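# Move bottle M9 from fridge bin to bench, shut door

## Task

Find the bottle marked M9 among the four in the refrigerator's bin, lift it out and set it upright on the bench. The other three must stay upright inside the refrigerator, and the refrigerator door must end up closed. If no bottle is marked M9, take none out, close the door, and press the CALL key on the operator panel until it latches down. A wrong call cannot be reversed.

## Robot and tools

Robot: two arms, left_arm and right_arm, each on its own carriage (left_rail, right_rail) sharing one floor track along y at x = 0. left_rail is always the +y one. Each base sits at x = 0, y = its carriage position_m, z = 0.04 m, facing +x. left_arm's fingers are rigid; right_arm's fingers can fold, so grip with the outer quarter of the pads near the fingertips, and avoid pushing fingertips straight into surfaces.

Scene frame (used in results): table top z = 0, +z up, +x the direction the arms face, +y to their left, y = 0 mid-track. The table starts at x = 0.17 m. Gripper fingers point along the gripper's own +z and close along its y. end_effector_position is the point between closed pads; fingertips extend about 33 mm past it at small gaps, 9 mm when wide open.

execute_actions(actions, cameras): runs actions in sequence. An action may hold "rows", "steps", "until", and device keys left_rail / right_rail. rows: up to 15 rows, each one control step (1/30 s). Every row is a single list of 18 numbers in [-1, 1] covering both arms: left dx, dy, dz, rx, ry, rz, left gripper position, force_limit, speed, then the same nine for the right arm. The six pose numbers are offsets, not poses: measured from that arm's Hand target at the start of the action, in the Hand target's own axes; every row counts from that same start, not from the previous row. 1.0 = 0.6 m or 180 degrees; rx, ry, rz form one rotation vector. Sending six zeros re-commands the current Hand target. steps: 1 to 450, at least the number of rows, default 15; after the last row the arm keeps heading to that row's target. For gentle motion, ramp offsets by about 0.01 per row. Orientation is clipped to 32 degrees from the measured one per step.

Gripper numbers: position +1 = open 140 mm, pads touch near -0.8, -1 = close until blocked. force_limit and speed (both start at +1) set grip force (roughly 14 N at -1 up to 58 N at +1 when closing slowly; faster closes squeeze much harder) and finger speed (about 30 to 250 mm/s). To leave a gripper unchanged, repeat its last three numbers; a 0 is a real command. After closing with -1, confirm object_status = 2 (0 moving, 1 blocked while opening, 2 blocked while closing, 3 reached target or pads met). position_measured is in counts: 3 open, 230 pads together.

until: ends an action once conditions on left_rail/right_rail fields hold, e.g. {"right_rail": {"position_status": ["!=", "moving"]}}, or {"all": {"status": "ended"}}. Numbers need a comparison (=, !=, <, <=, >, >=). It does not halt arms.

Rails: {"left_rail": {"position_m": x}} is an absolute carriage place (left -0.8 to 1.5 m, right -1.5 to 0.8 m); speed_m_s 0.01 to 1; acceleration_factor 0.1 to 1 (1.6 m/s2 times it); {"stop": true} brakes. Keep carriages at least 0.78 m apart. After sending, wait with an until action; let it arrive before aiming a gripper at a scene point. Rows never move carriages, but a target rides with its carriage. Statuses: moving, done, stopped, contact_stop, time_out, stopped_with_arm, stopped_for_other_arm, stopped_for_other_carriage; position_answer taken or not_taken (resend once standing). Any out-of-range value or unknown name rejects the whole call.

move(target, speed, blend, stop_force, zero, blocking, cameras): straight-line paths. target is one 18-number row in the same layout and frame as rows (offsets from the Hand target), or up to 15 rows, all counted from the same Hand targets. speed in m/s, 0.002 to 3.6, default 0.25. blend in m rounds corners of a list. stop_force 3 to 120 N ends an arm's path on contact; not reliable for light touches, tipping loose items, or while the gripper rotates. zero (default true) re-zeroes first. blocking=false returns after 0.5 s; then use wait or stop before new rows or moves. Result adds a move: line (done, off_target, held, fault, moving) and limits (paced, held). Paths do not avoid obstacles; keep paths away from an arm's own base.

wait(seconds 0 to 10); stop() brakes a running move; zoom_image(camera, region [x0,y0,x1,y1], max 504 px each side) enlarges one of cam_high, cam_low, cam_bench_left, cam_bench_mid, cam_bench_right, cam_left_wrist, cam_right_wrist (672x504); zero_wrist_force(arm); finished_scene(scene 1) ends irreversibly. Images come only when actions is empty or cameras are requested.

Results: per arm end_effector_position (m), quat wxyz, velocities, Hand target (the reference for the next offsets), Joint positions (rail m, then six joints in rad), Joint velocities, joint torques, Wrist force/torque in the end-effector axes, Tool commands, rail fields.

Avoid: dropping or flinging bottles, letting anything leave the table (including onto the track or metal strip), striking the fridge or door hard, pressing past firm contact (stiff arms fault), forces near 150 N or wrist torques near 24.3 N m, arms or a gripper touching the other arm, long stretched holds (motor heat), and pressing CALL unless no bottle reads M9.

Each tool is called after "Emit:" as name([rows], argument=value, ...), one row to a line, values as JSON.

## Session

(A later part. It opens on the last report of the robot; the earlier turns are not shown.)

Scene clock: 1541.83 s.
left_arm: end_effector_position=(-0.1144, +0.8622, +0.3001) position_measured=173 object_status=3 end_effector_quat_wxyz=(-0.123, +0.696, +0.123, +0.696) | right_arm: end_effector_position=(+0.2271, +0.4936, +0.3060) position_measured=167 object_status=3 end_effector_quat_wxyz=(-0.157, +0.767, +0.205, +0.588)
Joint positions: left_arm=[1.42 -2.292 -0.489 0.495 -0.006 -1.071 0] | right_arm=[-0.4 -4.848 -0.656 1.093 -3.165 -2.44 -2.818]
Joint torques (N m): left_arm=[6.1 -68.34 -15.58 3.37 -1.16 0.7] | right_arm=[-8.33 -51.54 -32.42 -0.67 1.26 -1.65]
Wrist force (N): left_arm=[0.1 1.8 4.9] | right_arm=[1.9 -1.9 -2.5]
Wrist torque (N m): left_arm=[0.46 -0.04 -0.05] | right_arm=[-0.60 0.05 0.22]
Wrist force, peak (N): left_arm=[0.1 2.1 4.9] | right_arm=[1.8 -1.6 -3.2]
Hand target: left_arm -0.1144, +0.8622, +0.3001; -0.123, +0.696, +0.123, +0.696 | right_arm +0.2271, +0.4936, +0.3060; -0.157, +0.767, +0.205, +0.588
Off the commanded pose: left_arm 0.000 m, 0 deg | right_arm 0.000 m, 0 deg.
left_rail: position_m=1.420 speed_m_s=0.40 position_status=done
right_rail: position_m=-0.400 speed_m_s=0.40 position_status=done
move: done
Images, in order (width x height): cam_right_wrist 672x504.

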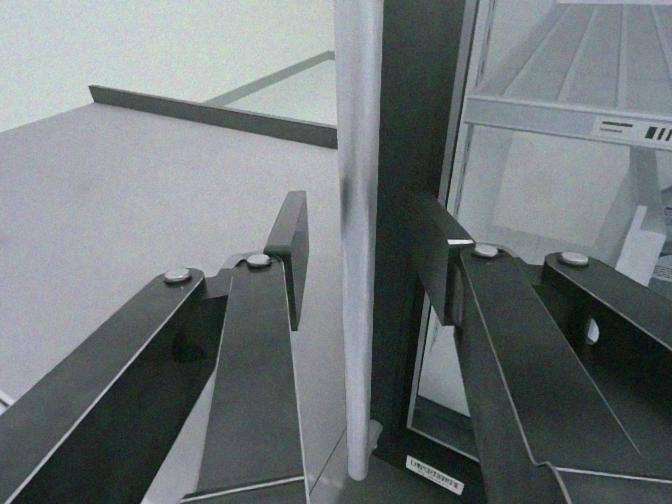

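Emit:
execute_actions([
  {"rows": [[0,0,0,0,0,0,-0.35,0,-1,0,0,0.005,0,0,0,-1,0,-1]], "steps": 120},
], cameras=["cam_right_wrist"])

Scene clock: 1555.57 s.
left_arm: end_effector_position=(-0.1144, +0.8622, +0.3001) position_measured=173 object_status=3 end_effector_quat_wxyz=(-0.123, +0.696, +0.123, +0.696) | right_arm: end_effector_position=(+0.2297, +0.4951, +0.3052) position_measured=210 object_status=2 end_effector_quat_wxyz=(-0.157, +0.767, +0.205, +0.588)
Joint positions: left_arm=[1.42 -2.292 -0.489 0.495 -0.006 -1.071 0] | right_arm=[-0.4 -4.851 -0.651 1.087 -3.164 -2.437 -2.82]
Joint torques (N m): left_arm=[5.91 -68.12 -16.87 3.16 -1.05 0.73] | right_arm=[11.41 -54.76 -32.85 -3.55 1.28 -1.84]
Wrist force (N): left_arm=[0.3 1.7 4.8] | right_arm=[0.5 5.2 -10.8]
Wrist torque (N m): left_arm=[0.44 -0.09 -0.04] | right_arm=[-0.71 0.04 0.39]
Wrist force, peak (N): left_arm=[0.1 1.9 5.1] | right_arm=[0.3 5.3 -11.4]
Hand target: left_arm -0.1144, +0.8622, +0.3001; -0.123, +0.696, +0.123, +0.696 | right_arm +0.2297, +0.4951, +0.3052; -0.157, +0.767, +0.205, +0.588
Off the commanded pose: left_arm 0.000 m, 0 deg | right_arm 0.000 m, 0 deg.
left_rail: position_m=1.420 speed_m_s=0.40 position_status=done
right_rail: position_m=-0.400 speed_m_s=0.40 position_status=done
Images, in order (width x height): cam_right_wrist 672x504.

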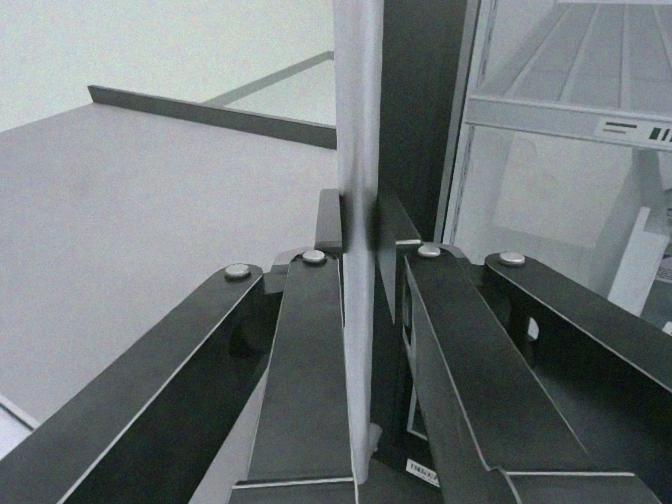

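Emit:
execute_actions([
  {"rows": [[0,0,0,0,0,0,-0.35,0,-1,0,0,0,0,0,0,-0.98,1,-1]], "steps": 30},
])

Emit:
move(target=[0,0,0,0,0,0,-0.35,0,-1,-0.0188,-0.0266,-0.0701,0.007,0,-0.0019,-0.98,1,-1], speed=0.03, stop_force=60, cameras=["cam_right_wrist"])

Scene clock: 1578.10 s.
left_arm: end_effector_position=(-0.1144, +0.8622, +0.3001) position_measured=173 object_status=3 end_effector_quat_wxyz=(-0.123, +0.696, +0.123, +0.696) | right_arm: end_effector_position=(+0.2297, +0.4951, +0.3052) position_measured=211 object_status=2 end_effector_quat_wxyz=(-0.157, +0.767, +0.205, +0.588)
Joint positions: left_arm=[1.42 -2.292 -0.489 0.495 -0.006 -1.071 0] | right_arm=[-0.4 -4.851 -0.651 1.087 -3.164 -2.437 -2.82]
Joint torques (N m): left_arm=[5.31 -68.33 -17.39 3.12 -1.09 0.76] | right_arm=[11.35 -63.3 -32.93 -3.47 1.27 -2.07]
Wrist force (N): left_arm=[0.1 1.9 4.7] | right_arm=[0.6 5.6 -11.9]
Wrist torque (N m): left_arm=[0.50 -0.05 -0.04] | right_arm=[-0.75 -0.01 0.42]
Wrist force, peak (N): left_arm=[0.3 2.0 5.0] | right_arm=[0.4 5.6 -11.9]
Hand target: left_arm -0.1144, +0.8622, +0.3001; -0.123, +0.696, +0.123, +0.696 | right_arm +0.2297, +0.4951, +0.3052; -0.157, +0.767, +0.205, +0.588
Off the commanded pose: left_arm 0.000 m, 0 deg | right_arm 0.000 m, 0 deg.
left_rail: position_m=1.420 speed_m_s=0.40 position_status=done
right_rail: position_m=-0.400 speed_m_s=0.40 position_status=done

Scene clock: 1580.57 s.
left_arm: end_effector_position=(-0.1144, +0.8622, +0.3001) position_measured=173 object_status=3 end_effector_quat_wxyz=(-0.123, +0.696, +0.123, +0.696) | right_arm: end_effector_position=(+0.1840, +0.4872, +0.3053) position_measured=211 object_status=2 end_effector_quat_wxyz=(-0.164, +0.764, +0.214, +0.586)
Joint positions: left_arm=[1.42 -2.292 -0.489 0.495 -0.006 -1.071 0] | right_arm=[-0.4 -4.796 -0.681 1.143 -3.175 -2.467 -2.799]
Joint torques (N m): left_arm=[5.47 -68.04 -17.7 3.1 -1.17 0.72] | right_arm=[20.5 -67.79 -14.86 -4.37 0.81 2.26]
Wrist force (N): left_arm=[0.3 1.6 4.7] | right_arm=[-0.6 13.9 -4.9]
Wrist torque (N m): left_arm=[0.42 -0.09 -0.04] | right_arm=[-0.57 -0.09 0.33]
Wrist force, peak (N): left_arm=[0.2 2.1 4.9] | right_arm=[8.3 -1.4 19.9]
Hand target: left_arm -0.1144, +0.8622, +0.3001; -0.123, +0.696, +0.123, +0.696 | right_arm +0.1840, +0.4872, +0.3053; -0.164, +0.764, +0.214, +0.586
Off the commanded pose: left_arm 0.000 m, 0 deg | right_arm 0.000 m, 0 deg.
left_rail: position_m=1.420 speed_m_s=0.40 position_status=done
right_rail: position_m=-0.400 speed_m_s=0.40 position_status=done
move: done
Images, in order (width x height): cam_right_wrist 672x504.

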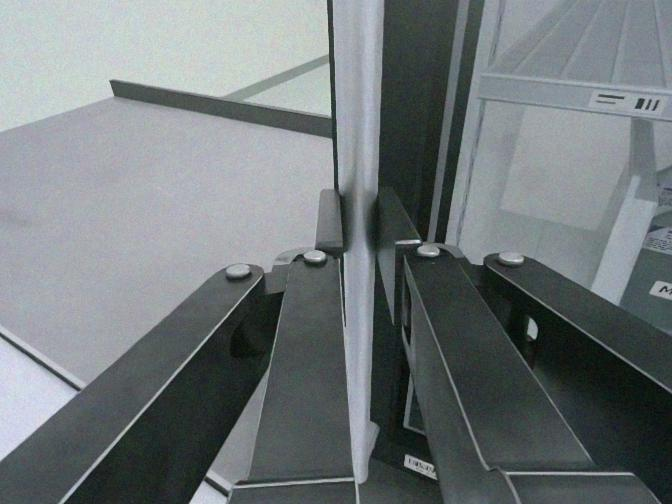

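Emit:
move(target=[0,0,0,0,0,0,-0.35,0,-1,-0.0259,-0.0247,-0.0966,0.0091,0,-0.0024,-0.98,1,-1], speed=0.05)

Scene clock: 1597.93 s.
left_arm: end_effector_position=(-0.1144, +0.8622, +0.3001) position_measured=173 object_status=3 end_effector_quat_wxyz=(-0.123, +0.696, +0.123, +0.696) | right_arm: end_effector_position=(+0.1251, +0.4687, +0.3053) position_measured=211 object_status=2 end_effector_quat_wxyz=(-0.173, +0.761, +0.225, +0.583)
Joint positions: left_arm=[1.42 -2.292 -0.489 0.495 -0.006 -1.071 0] | right_arm=[-0.4 -4.721 -0.73 1.233 -3.191 -2.507 -2.767]
Joint torques (N m): left_arm=[5.3 -67.94 -18.8 2.96 -1.11 0.76] | right_arm=[17.69 -68.58 -14.7 -4.83 -1.72 2.11]
Wrist force (N): left_arm=[0.3 1.7 4.8] | right_arm=[-1.5 7.5 -0.9]
Wrist torque (N m): left_arm=[0.43 -0.10 -0.04] | right_arm=[-0.26 -0.04 0.30]
Wrist force, peak (N): left_arm=[0.3 1.9 5.2] | right_arm=[-0.9 14.3 -5.3]
Hand target: left_arm -0.1144, +0.8622, +0.3001; -0.123, +0.696, +0.123, +0.696 | right_arm +0.1250, +0.4687, +0.3053; -0.173, +0.761, +0.225, +0.583
Off the commanded pose: left_arm 0.000 m, 0 deg | right_arm 0.000 m, 0 deg.
left_rail: position_m=1.420 speed_m_s=0.40 position_status=done
right_rail: position_m=-0.400 speed_m_s=0.40 position_status=done
move: done

Emit:
move([
  [0,0,0,0,0,0,-0.35,0,-1,-0.0265,-0.0139,-0.0988,0.0091,0,-0.0024,-0.98,1,-1],
  [0,0,0,0,0,0,-0.35,0,-1,-0.0532,-0.0141,-0.1987,0.0177,0,-0.0048,-0.98,1,-1],
], speed=0.05, blend=[0.02,0])

Scene clock: 1618.00 s.
left_arm: end_effector_position=(-0.1144, +0.8622, +0.3001) position_measured=173 object_status=3 end_effector_quat_wxyz=(-0.123, +0.696, +0.123, +0.696) | right_arm: end_effector_position=(+0.0170, +0.4087, +0.3055) position_measured=211 object_status=2 end_effector_quat_wxyz=(-0.189, +0.754, +0.247, +0.578)
Joint positions: left_arm=[1.42 -2.292 -0.489 0.495 -0.006 -1.071 0] | right_arm=[-0.4 -4.57 -0.843 1.44 -3.219 -2.59 -2.688]
Joint torques (N m): left_arm=[4.52 -68.17 -19.79 2.91 -1.1 0.78] | right_arm=[18.47 -68.04 -17.98 -4.14 -2.44 2.23]
Wrist force (N): left_arm=[0.2 1.9 4.9] | right_arm=[-7.9 7.3 2.6]
Wrist torque (N m): left_arm=[0.49 -0.08 -0.05] | right_arm=[-0.39 -0.18 0.27]
Wrist force, peak (N): left_arm=[0.0 1.8 5.1] | right_arm=[-1.0 -17.0 1.5]
Hand target: left_arm -0.1144, +0.8622, +0.3001; -0.123, +0.696, +0.123, +0.696 | right_arm +0.0168, +0.4086, +0.3055; -0.189, +0.754, +0.247, +0.578
Off the commanded pose: left_arm 0.000 m, 0 deg | right_arm 0.000 m, 0 deg.
left_rail: position_m=1.420 speed_m_s=0.40 position_status=done
right_rail: position_m=-0.400 speed_m_s=0.40 position_status=done
move: done

Emit:
move([
  [0,0,0,0,0,0,-0.35,0,-1,-0.0273,0.0085,-0.0993,0.0091,0,-0.0024,-0.98,1,-1],
  [0,0,0,0,0,0,-0.35,0,-1,-0.0535,0.0312,-0.197,0.0182,0,-0.0049,-0.98,1,-1],
], speed=0.05, blend=[0.02,0], cameras=["cam_bench_left", "cam_right_wrist"])

Scene clock: 1636.50 s.
left_arm: end_effector_position=(-0.1144, +0.8622, +0.3001) position_measured=173 object_status=3 end_effector_quat_wxyz=(-0.123, +0.696, +0.123, +0.696) | right_arm: end_effector_position=(-0.0708, +0.3211, +0.3052) position_measured=211 object_status=2 end_effector_quat_wxyz=(-0.206, +0.747, +0.269, +0.572)
Joint positions: left_arm=[1.42 -2.292 -0.489 0.495 -0.006 -1.071 0] | right_arm=[-0.4 -4.414 -0.981 1.676 -3.226 -2.672 -2.583]
Joint torques (N m): left_arm=[4.3 -68.18 -20.69 2.7 -1.06 0.79] | right_arm=[9.8 -60.34 -11.25 -1.21 -6 2.54]
Wrist force (N): left_arm=[0.3 1.6 4.7] | right_arm=[-3.2 -6.2 0.0]
Wrist torque (N m): left_arm=[0.43 -0.08 -0.05] | right_arm=[-0.06 -0.08 0.24]
Wrist force, peak (N): left_arm=[0.2 1.8 5.1] | right_arm=[1.6 -26.7 -4.4]
Hand target: left_arm -0.1144, +0.8622, +0.3001; -0.123, +0.696, +0.123, +0.696 | right_arm -0.0708, +0.3211, +0.3052; -0.206, +0.747, +0.269, +0.572
Off the commanded pose: left_arm 0.000 m, 0 deg | right_arm 0.000 m, 0 deg.
left_rail: position_m=1.420 speed_m_s=0.40 position_status=done
right_rail: position_m=-0.400 speed_m_s=0.40 position_status=done
move: done
Images, in order (width x height): cam_bench_left 672x504, cam_right_wrist 672x504.

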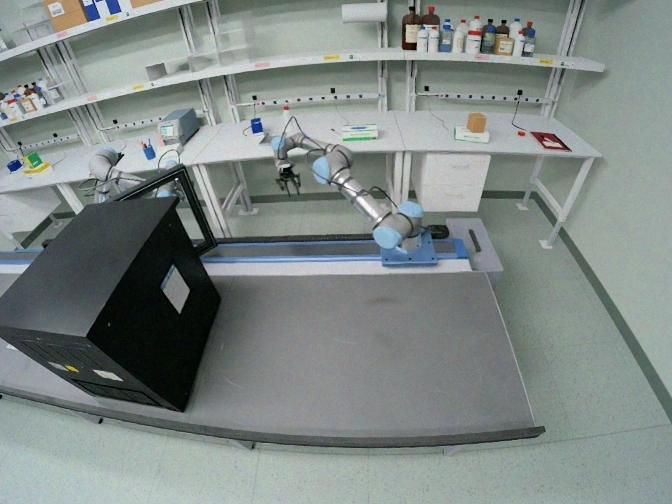

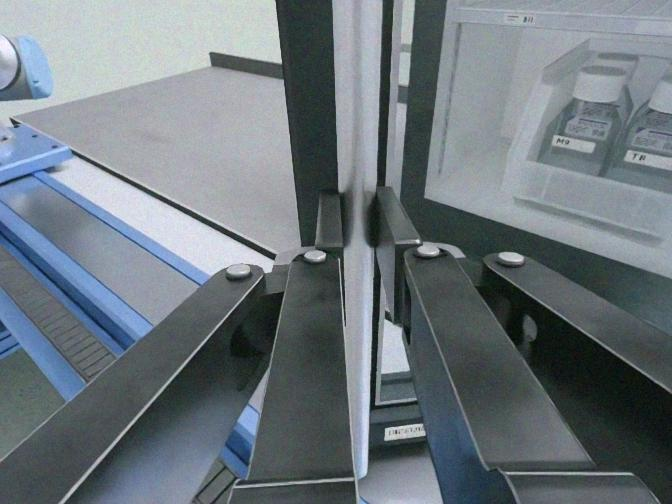

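Emit:
move([
  [0,0,0,0,0,0,-0.35,0,-1,-0.0288,0.0353,-0.1076,0.0097,0,-0.0026,-0.98,1,-1],
  [0,0,0,0,0,0,-0.35,0,-1,-0.0558,0.0876,-0.2083,0.0199,0,-0.0053,-0.98,1,-1],
], speed=0.05, blend=[0.02,0])

Scene clock: 1652.90 s.
left_arm: end_effector_position=(-0.1144, +0.8622, +0.3001) position_measured=173 object_status=3 end_effector_quat_wxyz=(-0.123, +0.696, +0.123, +0.696) | right_arm: end_effector_position=(-0.1370, +0.1982, +0.3051) position_measured=211 object_status=2 end_effector_quat_wxyz=(-0.225, +0.738, +0.293, +0.565)
Joint positions: left_arm=[1.42 -2.292 -0.489 0.495 -0.006 -1.071 0] | right_arm=[-0.4 -4.231 -1.171 1.961 -3.151 -2.763 -2.397]
Joint torques (N m): left_arm=[4.1 -67.88 -22.38 2.54 -1.1 0.75] | right_arm=[-8.72 -47.21 -1.25 -0.51 -12.39 2.44]
Wrist force (N): left_arm=[0.1 1.7 4.8] | right_arm=[-2.8 -34.0 -16.0]
Wrist torque (N m): left_arm=[0.45 -0.05 -0.04] | right_arm=[0.75 0.03 0.09]
Wrist force, peak (N): left_arm=[0.2 1.9 5.1] | right_arm=[7.6 -49.1 -23.9]
Hand target: left_arm -0.1144, +0.8622, +0.3001; -0.123, +0.696, +0.123, +0.696 | right_arm -0.1369, +0.1980, +0.3053; -0.225, +0.738, +0.293, +0.565
Off the commanded pose: left_arm 0.000 m, 0 deg | right_arm 0.000 m, 0 deg.
left_rail: position_m=1.420 speed_m_s=0.40 position_status=done
right_rail: position_m=-0.400 speed_m_s=0.40 position_status=done
move: done

Emit:
move([
  [0,0,0,0,0,0,-0.35,0,-1,-0.0303,0.069,-0.1109,0.0102,0,-0.0027,-0.98,1,-1],
  [0,0,0,0,0,0,-0.35,0,-1,-0.0558,0.1574,-0.2061,0.0215,0,-0.0058,-0.98,1,-1],
], speed=0.05, blend=[0.02,0])

Scene clock: 1692.33 s.
left_arm: end_effector_position=(-0.1144, +0.8622, +0.3001) position_measured=173 object_status=3 end_effector_quat_wxyz=(-0.123, +0.696, +0.123, +0.696) | right_arm: end_effector_position=(-0.1651, +0.0414, +0.3050) position_measured=211 object_status=2 end_effector_quat_wxyz=(-0.244, +0.727, +0.319, +0.557)
Joint positions: left_arm=[1.42 -2.292 -0.489 0.495 -0.006 -1.071 0] | right_arm=[-0.4 -3.996 -1.479 2.266 -2.746 -2.857 -1.974]
Joint torques (N m): left_arm=[3.27 -68.51 -23.37 2.36 -1.11 0.66] | right_arm=[32.1 -39.09 -47.68 -4.77 -4.36 2.11]
Wrist force (N): left_arm=[0.3 1.7 4.9] | right_arm=[-12.0 29.3 33.1]
Wrist torque (N m): left_arm=[0.44 -0.09 -0.04] | right_arm=[-1.35 -0.34 0.28]
Wrist force, peak (N): left_arm=[0.2 1.8 5.2] | right_arm=[11.2 -58.2 -37.2]
Hand target: left_arm -0.1144, +0.8622, +0.3001; -0.123, +0.696, +0.123, +0.696 | right_arm -0.1652, +0.0414, +0.3051; -0.244, +0.727, +0.319, +0.557
Off the commanded pose: left_arm 0.000 m, 0 deg | right_arm 0.000 m, 0 deg.
left_rail: position_m=1.420 speed_m_s=0.40 position_status=done
right_rail: position_m=-0.400 speed_m_s=0.40 position_status=done
move: done

Emit:
move(target=[0,0,0,0,0,0,-0.35,0,-1,0,0.0018,0.0018,0,0,0,-0.98,1,-1], speed=0.02, cameras=["cam_right_wrist", "cam_high"])

Scene clock: 1712.73 s.
left_arm: end_effector_position=(-0.1144, +0.8622, +0.3001) position_measured=173 object_status=3 end_effector_quat_wxyz=(-0.123, +0.696, +0.123, +0.696) | right_arm: end_effector_position=(-0.1638, +0.0414, +0.3049) position_measured=211 object_status=2 end_effector_quat_wxyz=(-0.245, +0.727, +0.319, +0.557)
Joint positions: left_arm=[1.42 -2.292 -0.489 0.495 -0.006 -1.071 0] | right_arm=[-0.4 -3.999 -1.479 2.269 -2.759 -2.856 -1.983]
Joint torques (N m): left_arm=[3.45 -67.8 -24.7 2.32 -1.05 0.62] | right_arm=[-19.68 -19.29 -4.22 -4.04 -4.08 -2.2]
Wrist force (N): left_arm=[0.3 1.7 4.7] | right_arm=[-4.5 -18.0 -15.5]
Wrist torque (N m): left_arm=[0.44 -0.08 -0.05] | right_arm=[0.14 -0.11 0.23]
Wrist force, peak (N): left_arm=[0.5 2.0 5.1] | right_arm=[-14.9 32.9 38.3]
Hand target: left_arm -0.1144, +0.8622, +0.3001; -0.123, +0.696, +0.123, +0.696 | right_arm -0.1637, +0.0414, +0.3048; -0.244, +0.727, +0.319, +0.557
Off the commanded pose: left_arm 0.000 m, 0 deg | right_arm 0.000 m, 0 deg.
left_rail: position_m=1.420 speed_m_s=0.40 position_status=done
right_rail: position_m=-0.400 speed_m_s=0.40 position_status=done
move: done
Images, in order (width x height): cam_high 672x504, cam_right_wrist 672x504.

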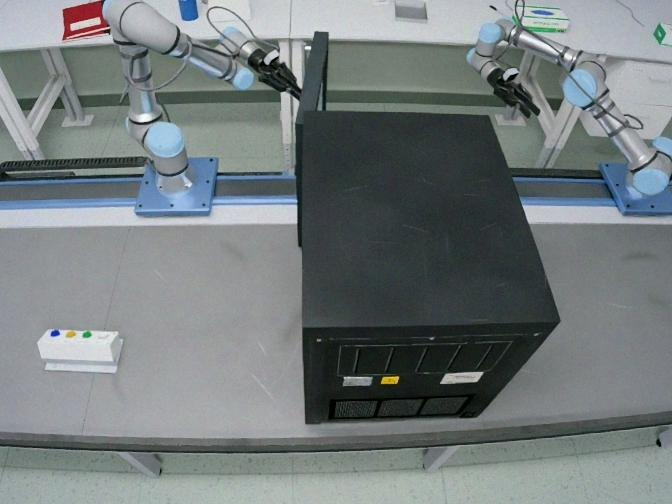

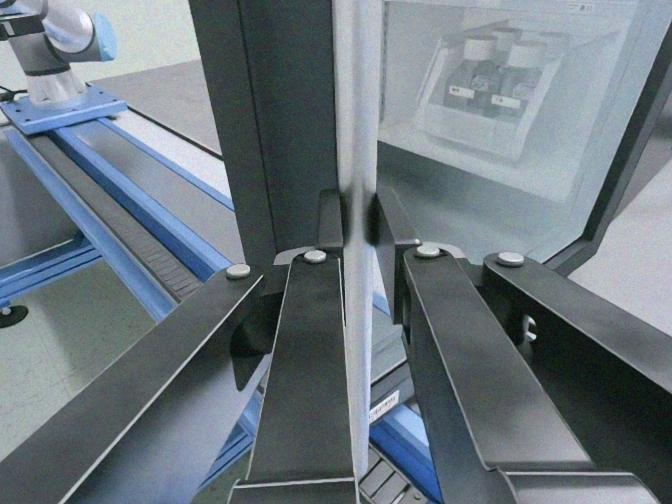

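Emit:
move(target=[-0.0502,0.0012,0.2025,-0.1111,0,0,1,0,0,0,0,0,0,0,0,-0.98,1,-1], speed=0.2)

Emit:
execute_actions([
  {"left_rail": {"position_m": 0.85, "speed_m_s": 0.4, "acceleration_factor": 0.4}, "steps": 150, "until": {"left_rail": {"position_status": ["!=", "moving"]}}},
], cameras=["cam_left_wrist", "cam_bench_left", "cam_right_wrist"])

Scene clock: 1798.70 s.
left_arm: end_effector_position=(+0.0000, +0.9030, +0.2700) position_measured=3 object_status=3 end_effector_quat_wxyz=(+0.000, +0.707, +0.000, +0.707) | right_arm: end_effector_position=(-0.1637, +0.0414, +0.3048) position_measured=211 object_status=2 end_effector_quat_wxyz=(-0.244, +0.727, +0.319, +0.557)
Joint positions: left_arm=[1.42 -2.335 -0.967 1.451 -0.484 -0.765 0] | right_arm=[-0.4 -3.999 -1.479 2.269 -2.759 -2.856 -1.983]
Joint torques (N m): left_arm=[-8.04 -54.97 -8.05 0.56 1.72 1.66] | right_arm=[-20.87 -16.33 -2.5 -3.45 -7.83 -1.94]
Wrist force (N): left_arm=[0.2 2.0 4.9] | right_arm=[-1.6 -22.5 -20.1]
Wrist torque (N m): left_arm=[0.51 -0.01 -0.12] | right_arm=[0.22 -0.05 0.22]
Wrist force, peak (N): left_arm=[-0.2 0.8 5.8] | right_arm=[-1.9 -22.9 -20.2]
Hand target: left_arm +0.0000, +0.9030, +0.2700; +0.000, +0.707, +0.000, +0.707 | right_arm -0.1637, +0.0414, +0.3048; -0.244, +0.727, +0.319, +0.557
Off the commanded pose: left_arm 0.000 m, 0 deg | right_arm 0.000 m, 0 deg.
left_rail: position_m=1.420 speed_m_s=0.40 position_status=done
right_rail: position_m=-0.400 speed_m_s=0.40 position_status=done
move: done

Scene clock: 1801.03 s.
left_arm: end_effector_position=(+0.0000, +0.3330, +0.2700) position_measured=3 object_status=3 end_effector_quat_wxyz=(+0.000, +0.707, +0.000, +0.707) | right_arm: end_effector_position=(-0.1637, +0.0414, +0.3048) position_measured=211 object_status=2 end_effector_quat_wxyz=(-0.244, +0.727, +0.319, +0.557)
Joint positions: left_arm=[0.85 -2.335 -0.967 1.451 -0.484 -0.765 0] | right_arm=[-0.4 -3.999 -1.479 2.269 -2.759 -2.856 -1.983]
Joint torques (N m): left_arm=[3.28 -44.34 -19.35 1.53 -0.38 1.46] | right_arm=[-22.33 -16.55 -3.53 -3.3 -7.65 -1.9]
Wrist force (N): left_arm=[0.3 2.1 4.8] | right_arm=[-1.5 -22.4 -20.2]
Wrist torque (N m): left_arm=[0.52 -0.02 -0.12] | right_arm=[0.23 -0.08 0.22]
Wrist force, peak (N): left_arm=[0.4 2.9 4.9] | right_arm=[-1.9 -22.7 -20.6]
Hand target: left_arm +0.0000, +0.3330, +0.2700; +0.000, +0.707, +0.000, +0.707 | right_arm -0.1637, +0.0414, +0.3048; -0.244, +0.727, +0.319, +0.557
Tool commands: left_gripper/position=+1.0 left_gripper/force_limit=+0.0 left_gripper/speed=+0.0 right_gripper/position=-0.98 right_gripper/force_limit=+1.0 right_gripper/speed=-1.0
Off the commanded pose: left_arm 0.000 m, 0 deg | right_arm 0.000 m, 0 deg.
left_rail: position_m=0.850 speed_m_s=0.40 position_status=done
right_rail: position_m=-0.400 speed_m_s=0.40 position_status=done
Images, in order (width x height): cam_bench_left 672x504, cam_left_wrist 672x504, cam_right_wrist 672x504.

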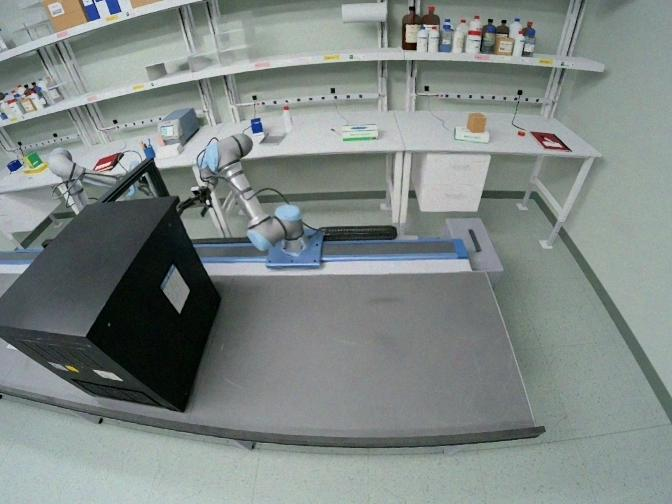

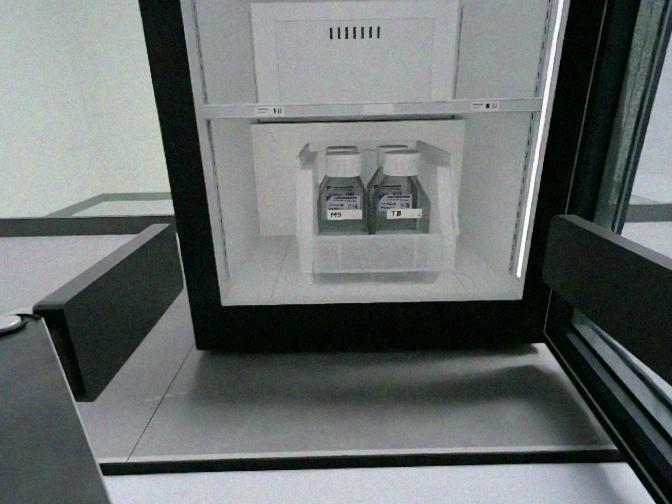

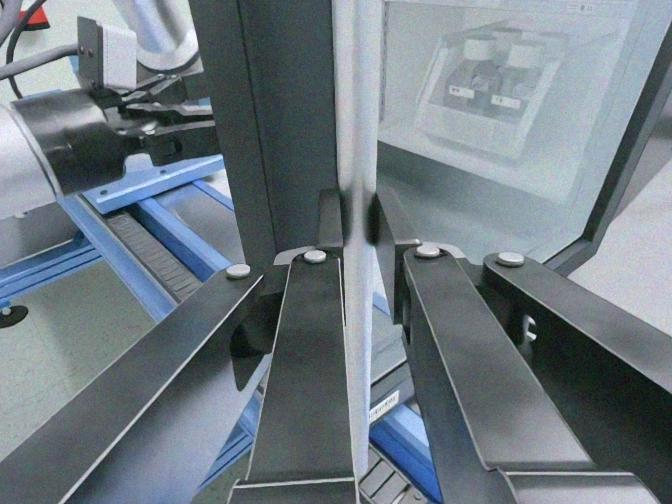

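Emit:
zoom_image(camera="cam_left_wrist", region=[270, 80, 490, 300])

Emit:
zoom_image(camera="cam_left_wrist", region=[180, 80, 380, 230])

Scaled by 2.291 from the camera's 672x504 image, which has a finer 960x720 frame.

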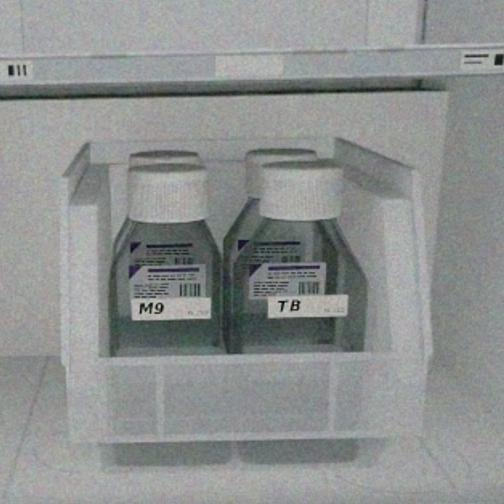

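Scaled by 2.520 from the camera's 672x504 image, which has a finer 960x720 frame.

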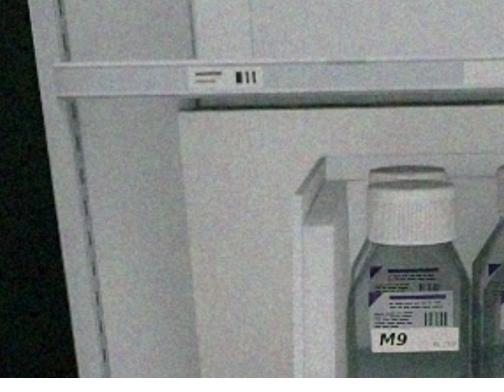

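Emit:
zoom_image(camera="cam_left_wrist", region=[285, 130, 385, 290])

Emit:
zoom_image(camera="cam_left_wrist", region=[370, 130, 470, 290])

Scaled by 3.150 from the camera's 672x504 image, which has a finer 960x720 frame.

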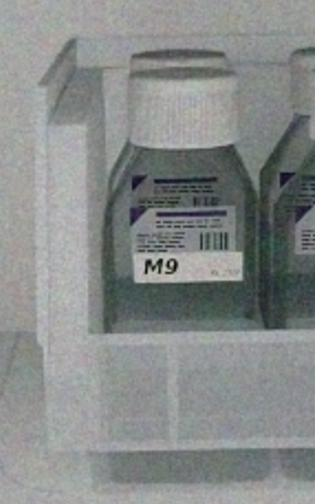

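Scaled by 3.150 from the camera's 672x504 image, which has a finer 960x720 frame.

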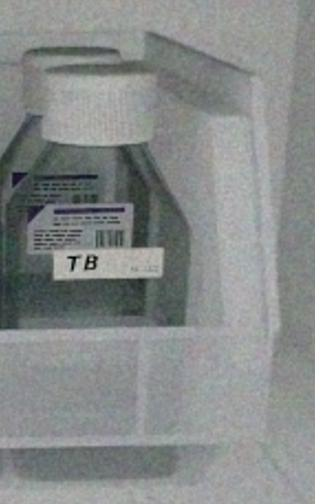

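Emit:
move(target=[0.1345,-0.3833,0.1667,0,-0.1,0,-0.1,0,0,0,0,0,0,0,0,-0.98,1,-1], speed=0.2)

Emit:
execute_actions([
  {"left_rail": {"position_m": 0.62, "speed_m_s": 0.3, "acceleration_factor": 0.4}, "steps": 150, "until": {"left_rail": {"position_status": ["!=", "moving"]}}},
], cameras=["cam_left_wrist", "cam_bench_left", "cam_high"])

Scene clock: 2279.63 s.
left_arm: end_effector_position=(+0.1000, +0.5630, +0.3507) position_measured=141 object_status=3 end_effector_quat_wxyz=(+0.000, +0.809, +0.000, +0.588) | right_arm: end_effector_position=(-0.1637, +0.0414, +0.3048) position_measured=211 object_status=2 end_effector_quat_wxyz=(-0.244, +0.727, +0.319, +0.557)
Joint positions: left_arm=[0.85 -2.563 -1.808 2.003 -0.565 -1.024 0.199] | right_arm=[-0.4 -3.999 -1.479 2.269 -2.759 -2.856 -1.983]
Joint torques (N m): left_arm=[-6.34 -23.66 -11.62 2.66 -1.08 -1.16] | right_arm=[-20.24 -16.11 -5.94 -3.35 -5.78 -1.93]
Wrist force (N): left_arm=[0.5 1.9 3.6] | right_arm=[-1.8 -22.7 -20.0]
Wrist torque (N m): left_arm=[0.46 -0.05 -0.01] | right_arm=[0.19 0.00 0.22]
Wrist force, peak (N): left_arm=[-0.4 3.5 4.1] | right_arm=[-1.6 -22.8 -20.5]
Hand target: left_arm +0.1000, +0.5630, +0.3507; +0.000, +0.809, +0.000, +0.588 | right_arm -0.1637, +0.0414, +0.3048; -0.244, +0.727, +0.319, +0.557
Off the commanded pose: left_arm 0.000 m, 0 deg | right_arm 0.000 m, 0 deg.
left_rail: position_m=0.850 speed_m_s=0.40 position_status=done
right_rail: position_m=-0.400 speed_m_s=0.40 position_status=done
move: done

Scene clock: 2281.13 s.
left_arm: end_effector_position=(+0.1000, +0.3330, +0.3507) position_measured=141 object_status=3 end_effector_quat_wxyz=(+0.000, +0.809, +0.000, +0.588) | right_arm: end_effector_position=(-0.1637, +0.0414, +0.3048) position_measured=211 object_status=2 end_effector_quat_wxyz=(-0.244, +0.727, +0.319, +0.557)
Joint positions: left_arm=[0.62 -2.563 -1.808 2.003 -0.564 -1.024 0.199] | right_arm=[-0.4 -3.999 -1.479 2.269 -2.759 -2.856 -1.983]
Joint torques (N m): left_arm=[-6.31 -19.23 -16.41 1.22 1.4 -1.13] | right_arm=[-21.02 -15.33 -5.14 -3.37 -5.51 -1.87]
Wrist force (N): left_arm=[0.6 1.7 3.7] | right_arm=[-1.8 -22.4 -20.0]
Wrist torque (N m): left_arm=[0.40 -0.08 -0.01] | right_arm=[0.24 -0.01 0.22]
Wrist force, peak (N): left_arm=[0.8 2.7 3.8] | right_arm=[-1.7 -22.7 -20.4]
Hand target: left_arm +0.1000, +0.3330, +0.3507; +0.000, +0.809, +0.000, +0.588 | right_arm -0.1637, +0.0414, +0.3048; -0.244, +0.727, +0.319, +0.557
Tool commands: left_gripper/position=-0.1 left_gripper/force_limit=+0.0 left_gripper/speed=+0.0 right_gripper/position=-0.98 right_gripper/force_limit=+1.0 right_gripper/speed=-1.0
Off the commanded pose: left_arm 0.000 m, 0 deg | right_arm 0.000 m, 0 deg.
left_rail: position_m=0.620 speed_m_s=0.30 position_status=done
right_rail: position_m=-0.400 speed_m_s=0.40 position_status=done
Images, in order (width x height): cam_high 672x504, cam_bench_left 672x504, cam_left_wrist 672x504.

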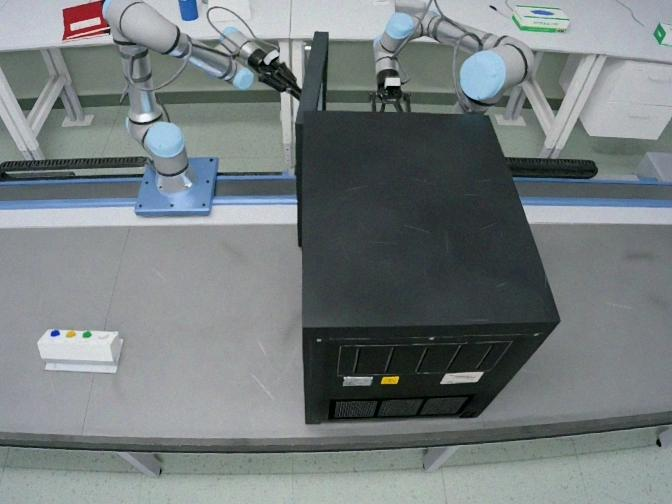

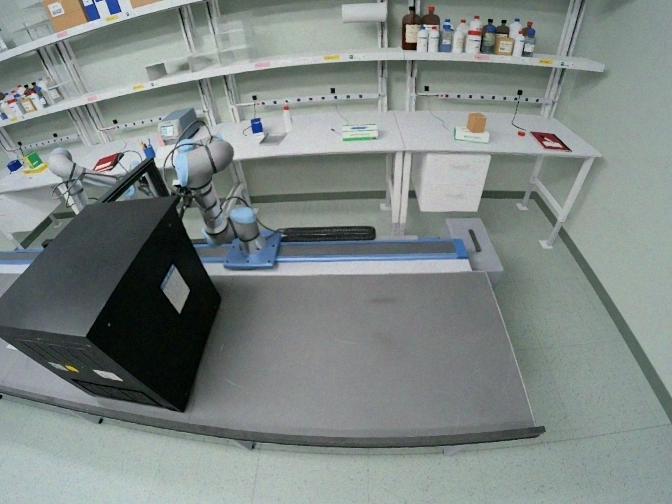

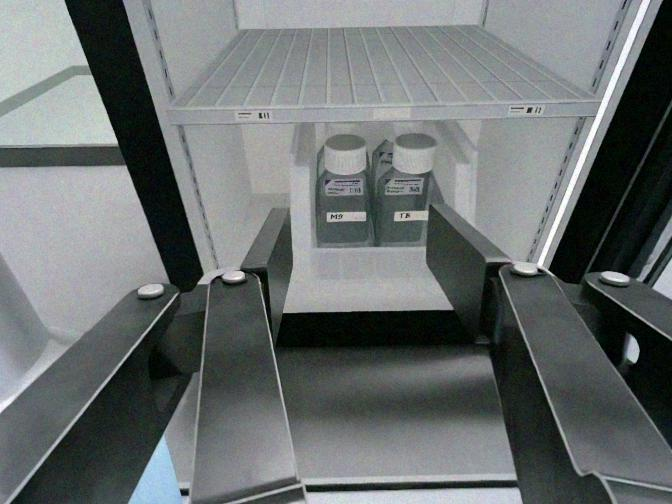

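Emit:
move(target=[0,0.005,0.3652,0,0,0,-0.1,0,0,0,0,0,0,0,0,-0.98,1,-1], speed=0.12, cameras=["cam_left_wrist"])

Emit:
zoom_image(camera="cam_left_wrist", region=[220, 60, 480, 330])

Scene clock: 2300.17 s.
left_arm: end_effector_position=(+0.3084, +0.3300, +0.2830) position_measured=141 object_status=3 end_effector_quat_wxyz=(+0.000, +0.809, +0.000, +0.588) | right_arm: end_effector_position=(-0.1637, +0.0414, +0.3048) position_measured=211 object_status=2 end_effector_quat_wxyz=(-0.244, +0.727, +0.319, +0.557)
Joint positions: left_arm=[0.62 -2.005 -1.988 2.334 -1.004 -0.53 0.588] | right_arm=[-0.4 -3.999 -1.479 2.269 -2.759 -2.856 -1.983]
Joint torques (N m): left_arm=[8.64 7.63 -12.57 -2.14 3.01 1.78] | right_arm=[-21.88 -16.94 -8 -2.96 -4.05 -1.93]
Wrist force (N): left_arm=[0.4 1.6 3.9] | right_arm=[-1.6 -22.7 -20.1]
Wrist torque (N m): left_arm=[0.39 -0.01 -0.14] | right_arm=[0.19 -0.04 0.22]
Wrist force, peak (N): left_arm=[0.6 1.0 4.9] | right_arm=[-1.9 -22.7 -20.4]
Hand target: left_arm +0.3084, +0.3300, +0.2830; +0.000, +0.809, +0.000, +0.588 | right_arm -0.1637, +0.0414, +0.3048; -0.244, +0.727, +0.319, +0.557
Off the commanded pose: left_arm 0.000 m, 0 deg | right_arm 0.000 m, 0 deg.
left_rail: position_m=0.620 speed_m_s=0.30 position_status=done
right_rail: position_m=-0.400 speed_m_s=0.40 position_status=done
move: done
Images, in order (width x height): cam_left_wrist 672x504.

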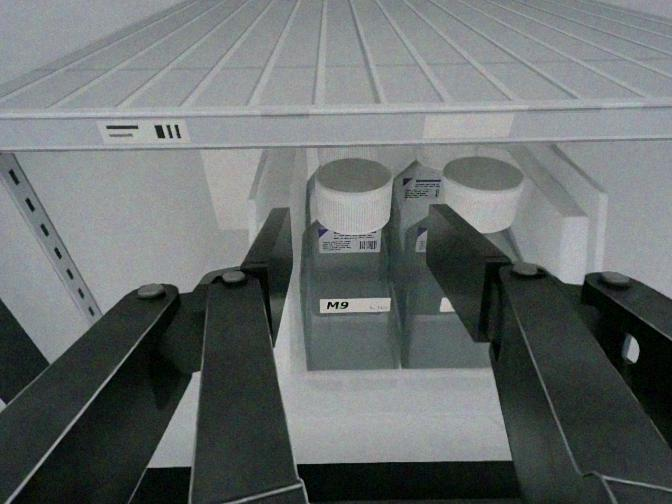

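Scaled by 1.867 from the camera's 672x504 image, which has a finer 960x720 frame.

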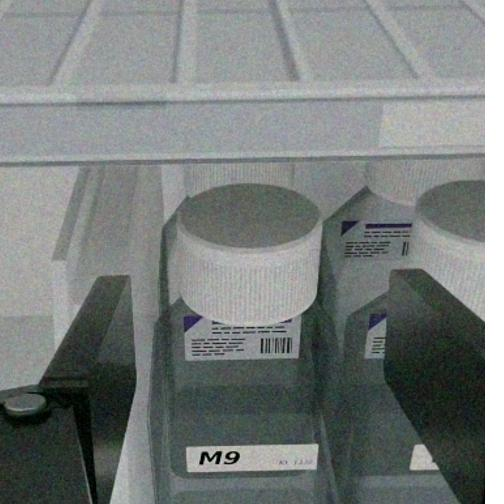

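Emit:
zoom_image(camera="cam_left_wrist", region=[230, 130, 350, 260])

Emit:
zoom_image(camera="cam_left_wrist", region=[400, 130, 620, 330])

Scaled by 3.877 from the camera's 672x504 image, which has a finer 960x720 frame.

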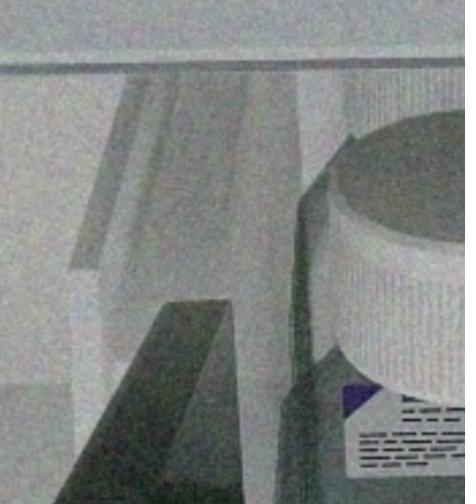

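Scaled by 2.291 from the camera's 672x504 image, which has a finer 960x720 frame.

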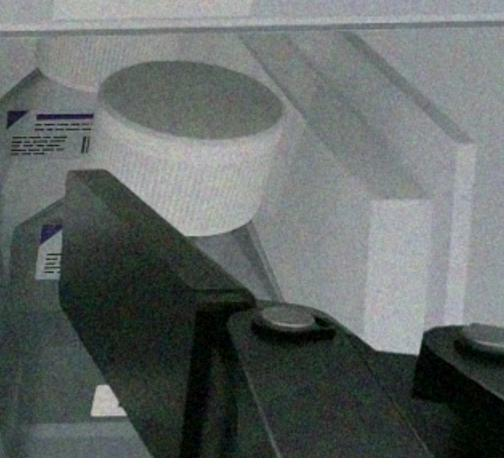

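Emit:
move(target=[0.0137,0,0.1657,0,0,0,-0.1,0,0,0,0,0,0,0,0,-0.98,1,-1], speed=0.05, stop_force=10, cameras=["cam_left_wrist"])

Emit:
zoom_image(camera="cam_left_wrist", region=[240, 60, 480, 330])

Scene clock: 2443.47 s.
left_arm: end_effector_position=(+0.4055, +0.3300, +0.2601) position_measured=141 object_status=3 end_effector_quat_wxyz=(+0.000, +0.809, +0.000, +0.588) | right_arm: end_effector_position=(-0.1637, +0.0414, +0.3048) position_measured=211 object_status=2 end_effector_quat_wxyz=(-0.244, +0.727, +0.319, +0.557)
Joint positions: left_arm=[0.62 -1.654 -1.905 2.51 -1.926 -0.325 1.308] | right_arm=[-0.4 -3.999 -1.479 2.269 -2.759 -2.856 -1.983]
Joint torques (N m): left_arm=[7.92 -1.78 -11.08 -4.32 0.76 1.63] | right_arm=[-20.74 -17.01 -11.21 -2.77 -3.99 -1.69]
Wrist force (N): left_arm=[0.6 1.3 3.8] | right_arm=[-1.7 -22.6 -20.1]
Wrist torque (N m): left_arm=[0.33 -0.07 -0.15] | right_arm=[0.22 -0.02 0.22]
Wrist force, peak (N): left_arm=[0.4 1.8 4.3] | right_arm=[-1.7 -22.8 -20.3]
Hand target: left_arm +0.4055, +0.3300, +0.2601; +0.000, +0.809, +0.000, +0.588 | right_arm -0.1637, +0.0414, +0.3048; -0.244, +0.727, +0.319, +0.557
Off the commanded pose: left_arm 0.000 m, 0 deg | right_arm 0.000 m, 0 deg.
left_rail: position_m=0.620 speed_m_s=0.30 position_status=done
right_rail: position_m=-0.400 speed_m_s=0.40 position_status=done
move: done
Images, in order (width x height): cam_left_wrist 672x504.

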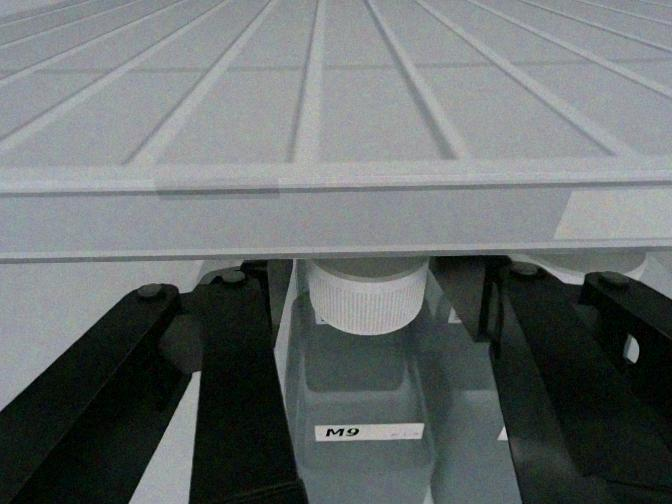

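Scaled by 1.867 from the camera's 672x504 image, which has a finer 960x720 frame.

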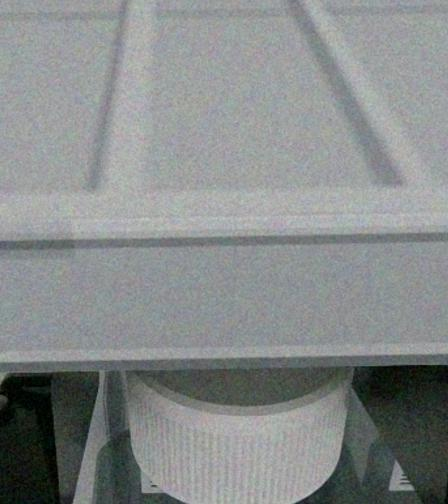

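Emit:
execute_actions([
  {"rows": [[0,0,0,0,0,0,-1,0.5,-1,0,0,0,0,0,0,-0.98,1,-1]], "steps": 75},
], cameras=["cam_left_wrist"])

Scene clock: 2456.13 s.
left_arm: end_effector_position=(+0.4055, +0.3300, +0.2601) position_measured=161 object_status=2 end_effector_quat_wxyz=(+0.000, +0.809, +0.000, +0.588) | right_arm: end_effector_position=(-0.1637, +0.0414, +0.3048) position_measured=211 object_status=2 end_effector_quat_wxyz=(-0.244, +0.727, +0.319, +0.557)
Joint positions: left_arm=[0.62 -1.654 -1.905 2.51 -1.926 -0.325 1.308] | right_arm=[-0.4 -3.999 -1.479 2.269 -2.759 -2.856 -1.983]
Joint torques (N m): left_arm=[7.38 -16.96 -13.25 -1.43 3.29 1.47] | right_arm=[-19.39 -17.7 -14.48 -2.23 -4.05 -1.84]
Wrist force (N): left_arm=[2.3 3.0 2.3] | right_arm=[-1.9 -22.4 -20.0]
Wrist torque (N m): left_arm=[0.45 -0.08 -0.16] | right_arm=[0.26 -0.03 0.22]
Wrist force, peak (N): left_arm=[2.6 2.6 2.6] | right_arm=[-2.0 -22.9 -20.3]
Hand target: left_arm +0.4055, +0.3300, +0.2601; +0.000, +0.809, +0.000, +0.588 | right_arm -0.1637, +0.0414, +0.3048; -0.244, +0.727, +0.319, +0.557
Off the commanded pose: left_arm 0.000 m, 0 deg | right_arm 0.000 m, 0 deg.
left_rail: position_m=0.620 speed_m_s=0.30 position_status=done
right_rail: position_m=-0.400 speed_m_s=0.40 position_status=done
Images, in order (width x height): cam_left_wrist 672x504.

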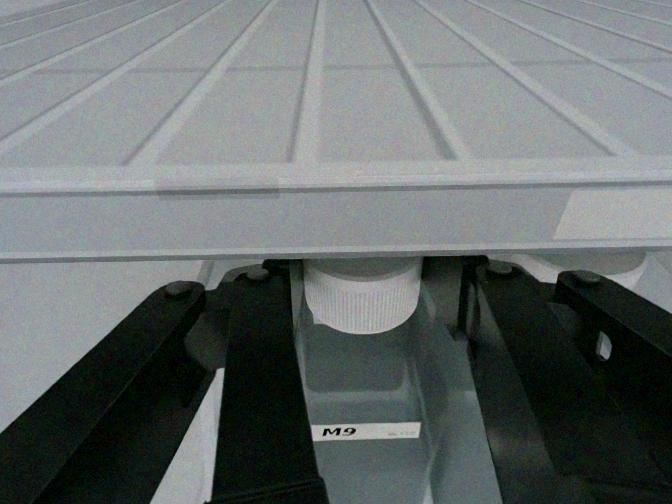

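Emit:
execute_actions([
  {"rows": [[0,0,0,0,0,0,-0.98,1,-1,0,0,0,0,0,0,-0.98,1,-1]], "steps": 30},
])

Emit:
move(target=[0.0212,0,-0.0157,0,0,0,-0.98,1,-1,0,0,0,0,0,0,-0.98,1,-1], speed=0.03, stop_force=25, cameras=["cam_left_wrist"])

Scene clock: 2470.30 s.
left_arm: end_effector_position=(+0.4055, +0.3300, +0.2601) position_measured=162 object_status=2 end_effector_quat_wxyz=(+0.000, +0.809, +0.000, +0.588) | right_arm: end_effector_position=(-0.1637, +0.0414, +0.3048) position_measured=211 object_status=2 end_effector_quat_wxyz=(-0.244, +0.727, +0.319, +0.557)
Joint positions: left_arm=[0.62 -1.654 -1.905 2.51 -1.926 -0.325 1.308] | right_arm=[-0.4 -3.999 -1.479 2.269 -2.759 -2.856 -1.983]
Joint torques (N m): left_arm=[7.32 -17.32 -19.84 -1.2 2.85 0.7] | right_arm=[-20.44 -16.93 -17 -2.33 -4 -1.65]
Wrist force (N): left_arm=[2.7 2.5 2.2] | right_arm=[-1.9 -22.4 -20.0]
Wrist torque (N m): left_arm=[0.34 -0.11 -0.16] | right_arm=[0.26 -0.05 0.23]
Wrist force, peak (N): left_arm=[2.5 2.7 2.8] | right_arm=[-1.8 -22.9 -20.3]
Hand target: left_arm +0.4055, +0.3300, +0.2601; +0.000, +0.809, +0.000, +0.588 | right_arm -0.1637, +0.0414, +0.3048; -0.244, +0.727, +0.319, +0.557
Off the commanded pose: left_arm 0.000 m, 0 deg | right_arm 0.000 m, 0 deg.
left_rail: position_m=0.620 speed_m_s=0.30 position_status=done
right_rail: position_m=-0.400 speed_m_s=0.40 position_status=done

Scene clock: 2471.77 s.
left_arm: end_effector_position=(+0.4005, +0.3300, +0.2751) position_measured=162 object_status=2 end_effector_quat_wxyz=(+0.000, +0.809, +0.000, +0.588) | right_arm: end_effector_position=(-0.1637, +0.0414, +0.3048) position_measured=211 object_status=2 end_effector_quat_wxyz=(-0.244, +0.727, +0.319, +0.557)
Joint positions: left_arm=[0.62 -1.672 -1.948 2.474 -1.796 -0.329 1.254] | right_arm=[-0.4 -3.999 -1.479 2.269 -2.759 -2.856 -1.983]
Joint torques (N m): left_arm=[-7.32 -20.31 -30.91 -1.22 1.8 -1.29] | right_arm=[-20.15 -15.9 -18.24 -2.13 -4.05 -1.93]
Wrist force (N): left_arm=[-3.2 1.5 4.8] | right_arm=[-1.4 -22.3 -20.1]
Wrist torque (N m): left_arm=[0.37 -0.05 0.02] | right_arm=[0.26 -0.05 0.23]
Wrist force, peak (N): left_arm=[-3.4 1.6 5.1] | right_arm=[-1.7 -22.7 -20.3]
Hand target: left_arm +0.4005, +0.3300, +0.2751; +0.000, +0.809, +0.000, +0.588 | right_arm -0.1637, +0.0414, +0.3048; -0.244, +0.727, +0.319, +0.557
Off the commanded pose: left_arm 0.000 m, 0 deg | right_arm 0.000 m, 0 deg.
left_rail: position_m=0.620 speed_m_s=0.30 position_status=done
right_rail: position_m=-0.400 speed_m_s=0.40 position_status=done
move: done
Images, in order (width x height): cam_left_wrist 672x504.

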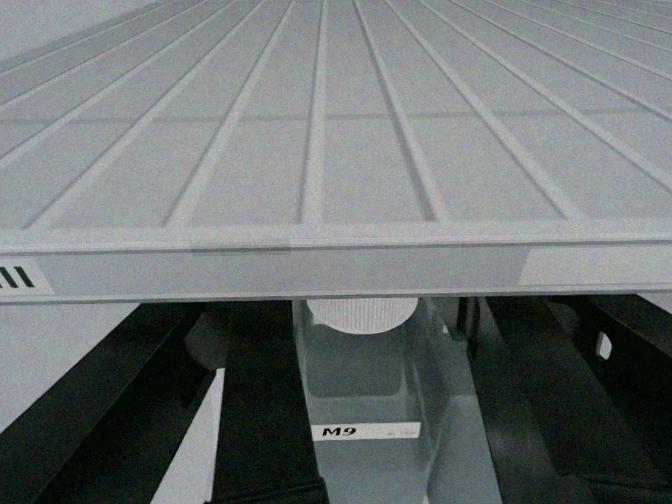

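Emit:
move(target=[-0.0315,0,-0.06,0,0.1111,0,-0.98,1,-1,0,0,0,0,0,0,-0.98,1,-1], speed=0.08, stop_force=25, cameras=["cam_left_wrist"])

Scene clock: 2505.10 s.
left_arm: end_effector_position=(+0.3604, +0.3300, +0.2683) position_measured=162 object_status=2 end_effector_quat_wxyz=(+0.000, +0.695, +0.000, +0.719) | right_arm: end_effector_position=(-0.1637, +0.0414, +0.3048) position_measured=211 object_status=2 end_effector_quat_wxyz=(-0.244, +0.727, +0.319, +0.557)
Joint positions: left_arm=[0.62 -1.872 -1.594 2.356 -0.646 -0.303 -0.112] | right_arm=[-0.4 -3.999 -1.479 2.269 -2.759 -2.856 -1.983]
Joint torques (N m): left_arm=[-7.46 -3.18 -23.63 3.16 -2.08 -1.22] | right_arm=[-19.68 -17.79 -19.37 -1.97 -4.03 -2.02]
Wrist force (N): left_arm=[-4.1 2.0 4.5] | right_arm=[-1.4 -22.4 -20.2]
Wrist torque (N m): left_arm=[0.49 -0.09 0.00] | right_arm=[0.23 -0.05 0.22]
Wrist force, peak (N): left_arm=[-3.9 1.8 4.9] | right_arm=[-1.4 -22.9 -20.3]
Hand target: left_arm +0.3604, +0.3300, +0.2683; +0.000, +0.695, +0.000, +0.719 | right_arm -0.1637, +0.0414, +0.3048; -0.244, +0.727, +0.319, +0.557
Off the commanded pose: left_arm 0.000 m, 0 deg | right_arm 0.000 m, 0 deg.
left_rail: position_m=0.620 speed_m_s=0.30 position_status=done
right_rail: position_m=-0.400 speed_m_s=0.40 position_status=done
move: done
Images, in order (width x height): cam_left_wrist 672x504.

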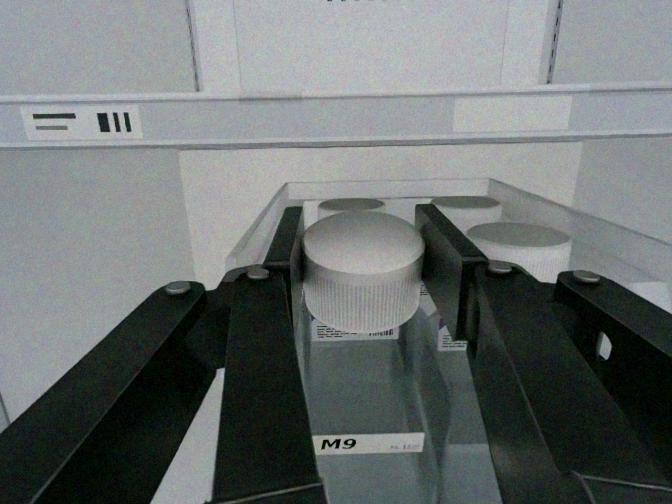

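Emit:
move(target=[-0.0102,0,-0.0668,0,0.1333,0,-0.98,1,-1,0,0,0,0,0,0,-0.98,1,-1], speed=0.08, stop_force=25, cameras=["cam_left_wrist", "cam_right_wrist"])

Scene clock: 2520.53 s.
left_arm: end_effector_position=(+0.3206, +0.3300, +0.2607) position_measured=162 object_status=2 end_effector_quat_wxyz=(+0.000, +0.530, +0.000, +0.848) | right_arm: end_effector_position=(-0.1637, +0.0414, +0.3048) position_measured=211 object_status=2 end_effector_quat_wxyz=(-0.244, +0.727, +0.319, +0.557)
Joint positions: left_arm=[0.62 -1.903 -0.985 2.275 -0.309 -0.555 -0.904] | right_arm=[-0.4 -3.999 -1.479 2.269 -2.759 -2.856 -1.983]
Joint torques (N m): left_arm=[7.17 -16.43 -11.41 5.59 -4.33 -1.24] | right_arm=[-19.13 -19.21 -19.44 -1.72 -4.25 -1.74]
Wrist force (N): left_arm=[-4.2 2.5 5.8] | right_arm=[-1.9 -22.8 -20.5]
Wrist torque (N m): left_arm=[0.58 -0.13 0.01] | right_arm=[0.22 0.00 0.23]
Wrist force, peak (N): left_arm=[-4.4 2.6 6.0] | right_arm=[-2.0 -23.1 -20.6]
Hand target: left_arm +0.3206, +0.3300, +0.2607; +0.000, +0.530, +0.000, +0.848 | right_arm -0.1637, +0.0414, +0.3048; -0.244, +0.727, +0.319, +0.557
Off the commanded pose: left_arm 0.000 m, 0 deg | right_arm 0.000 m, 0 deg.
left_rail: position_m=0.620 speed_m_s=0.30 position_status=done
right_rail: position_m=-0.400 speed_m_s=0.40 position_status=done
move: done
Images, in order (width x height): cam_left_wrist 672x504, cam_right_wrist 672x504.

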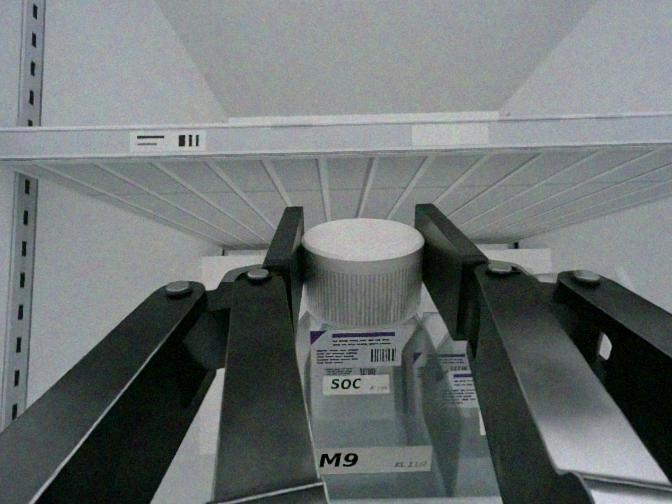

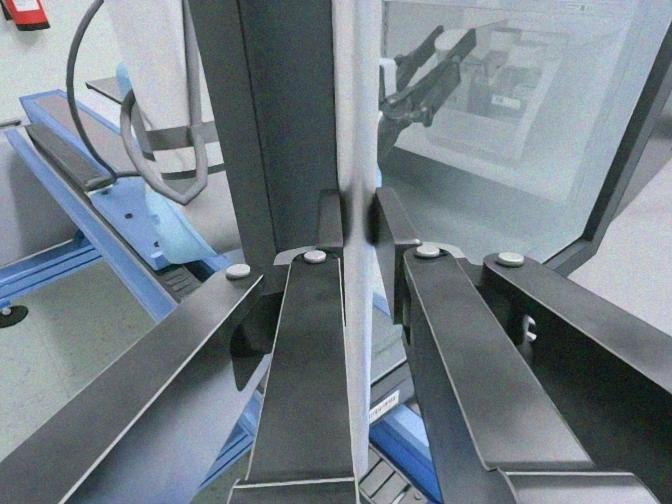

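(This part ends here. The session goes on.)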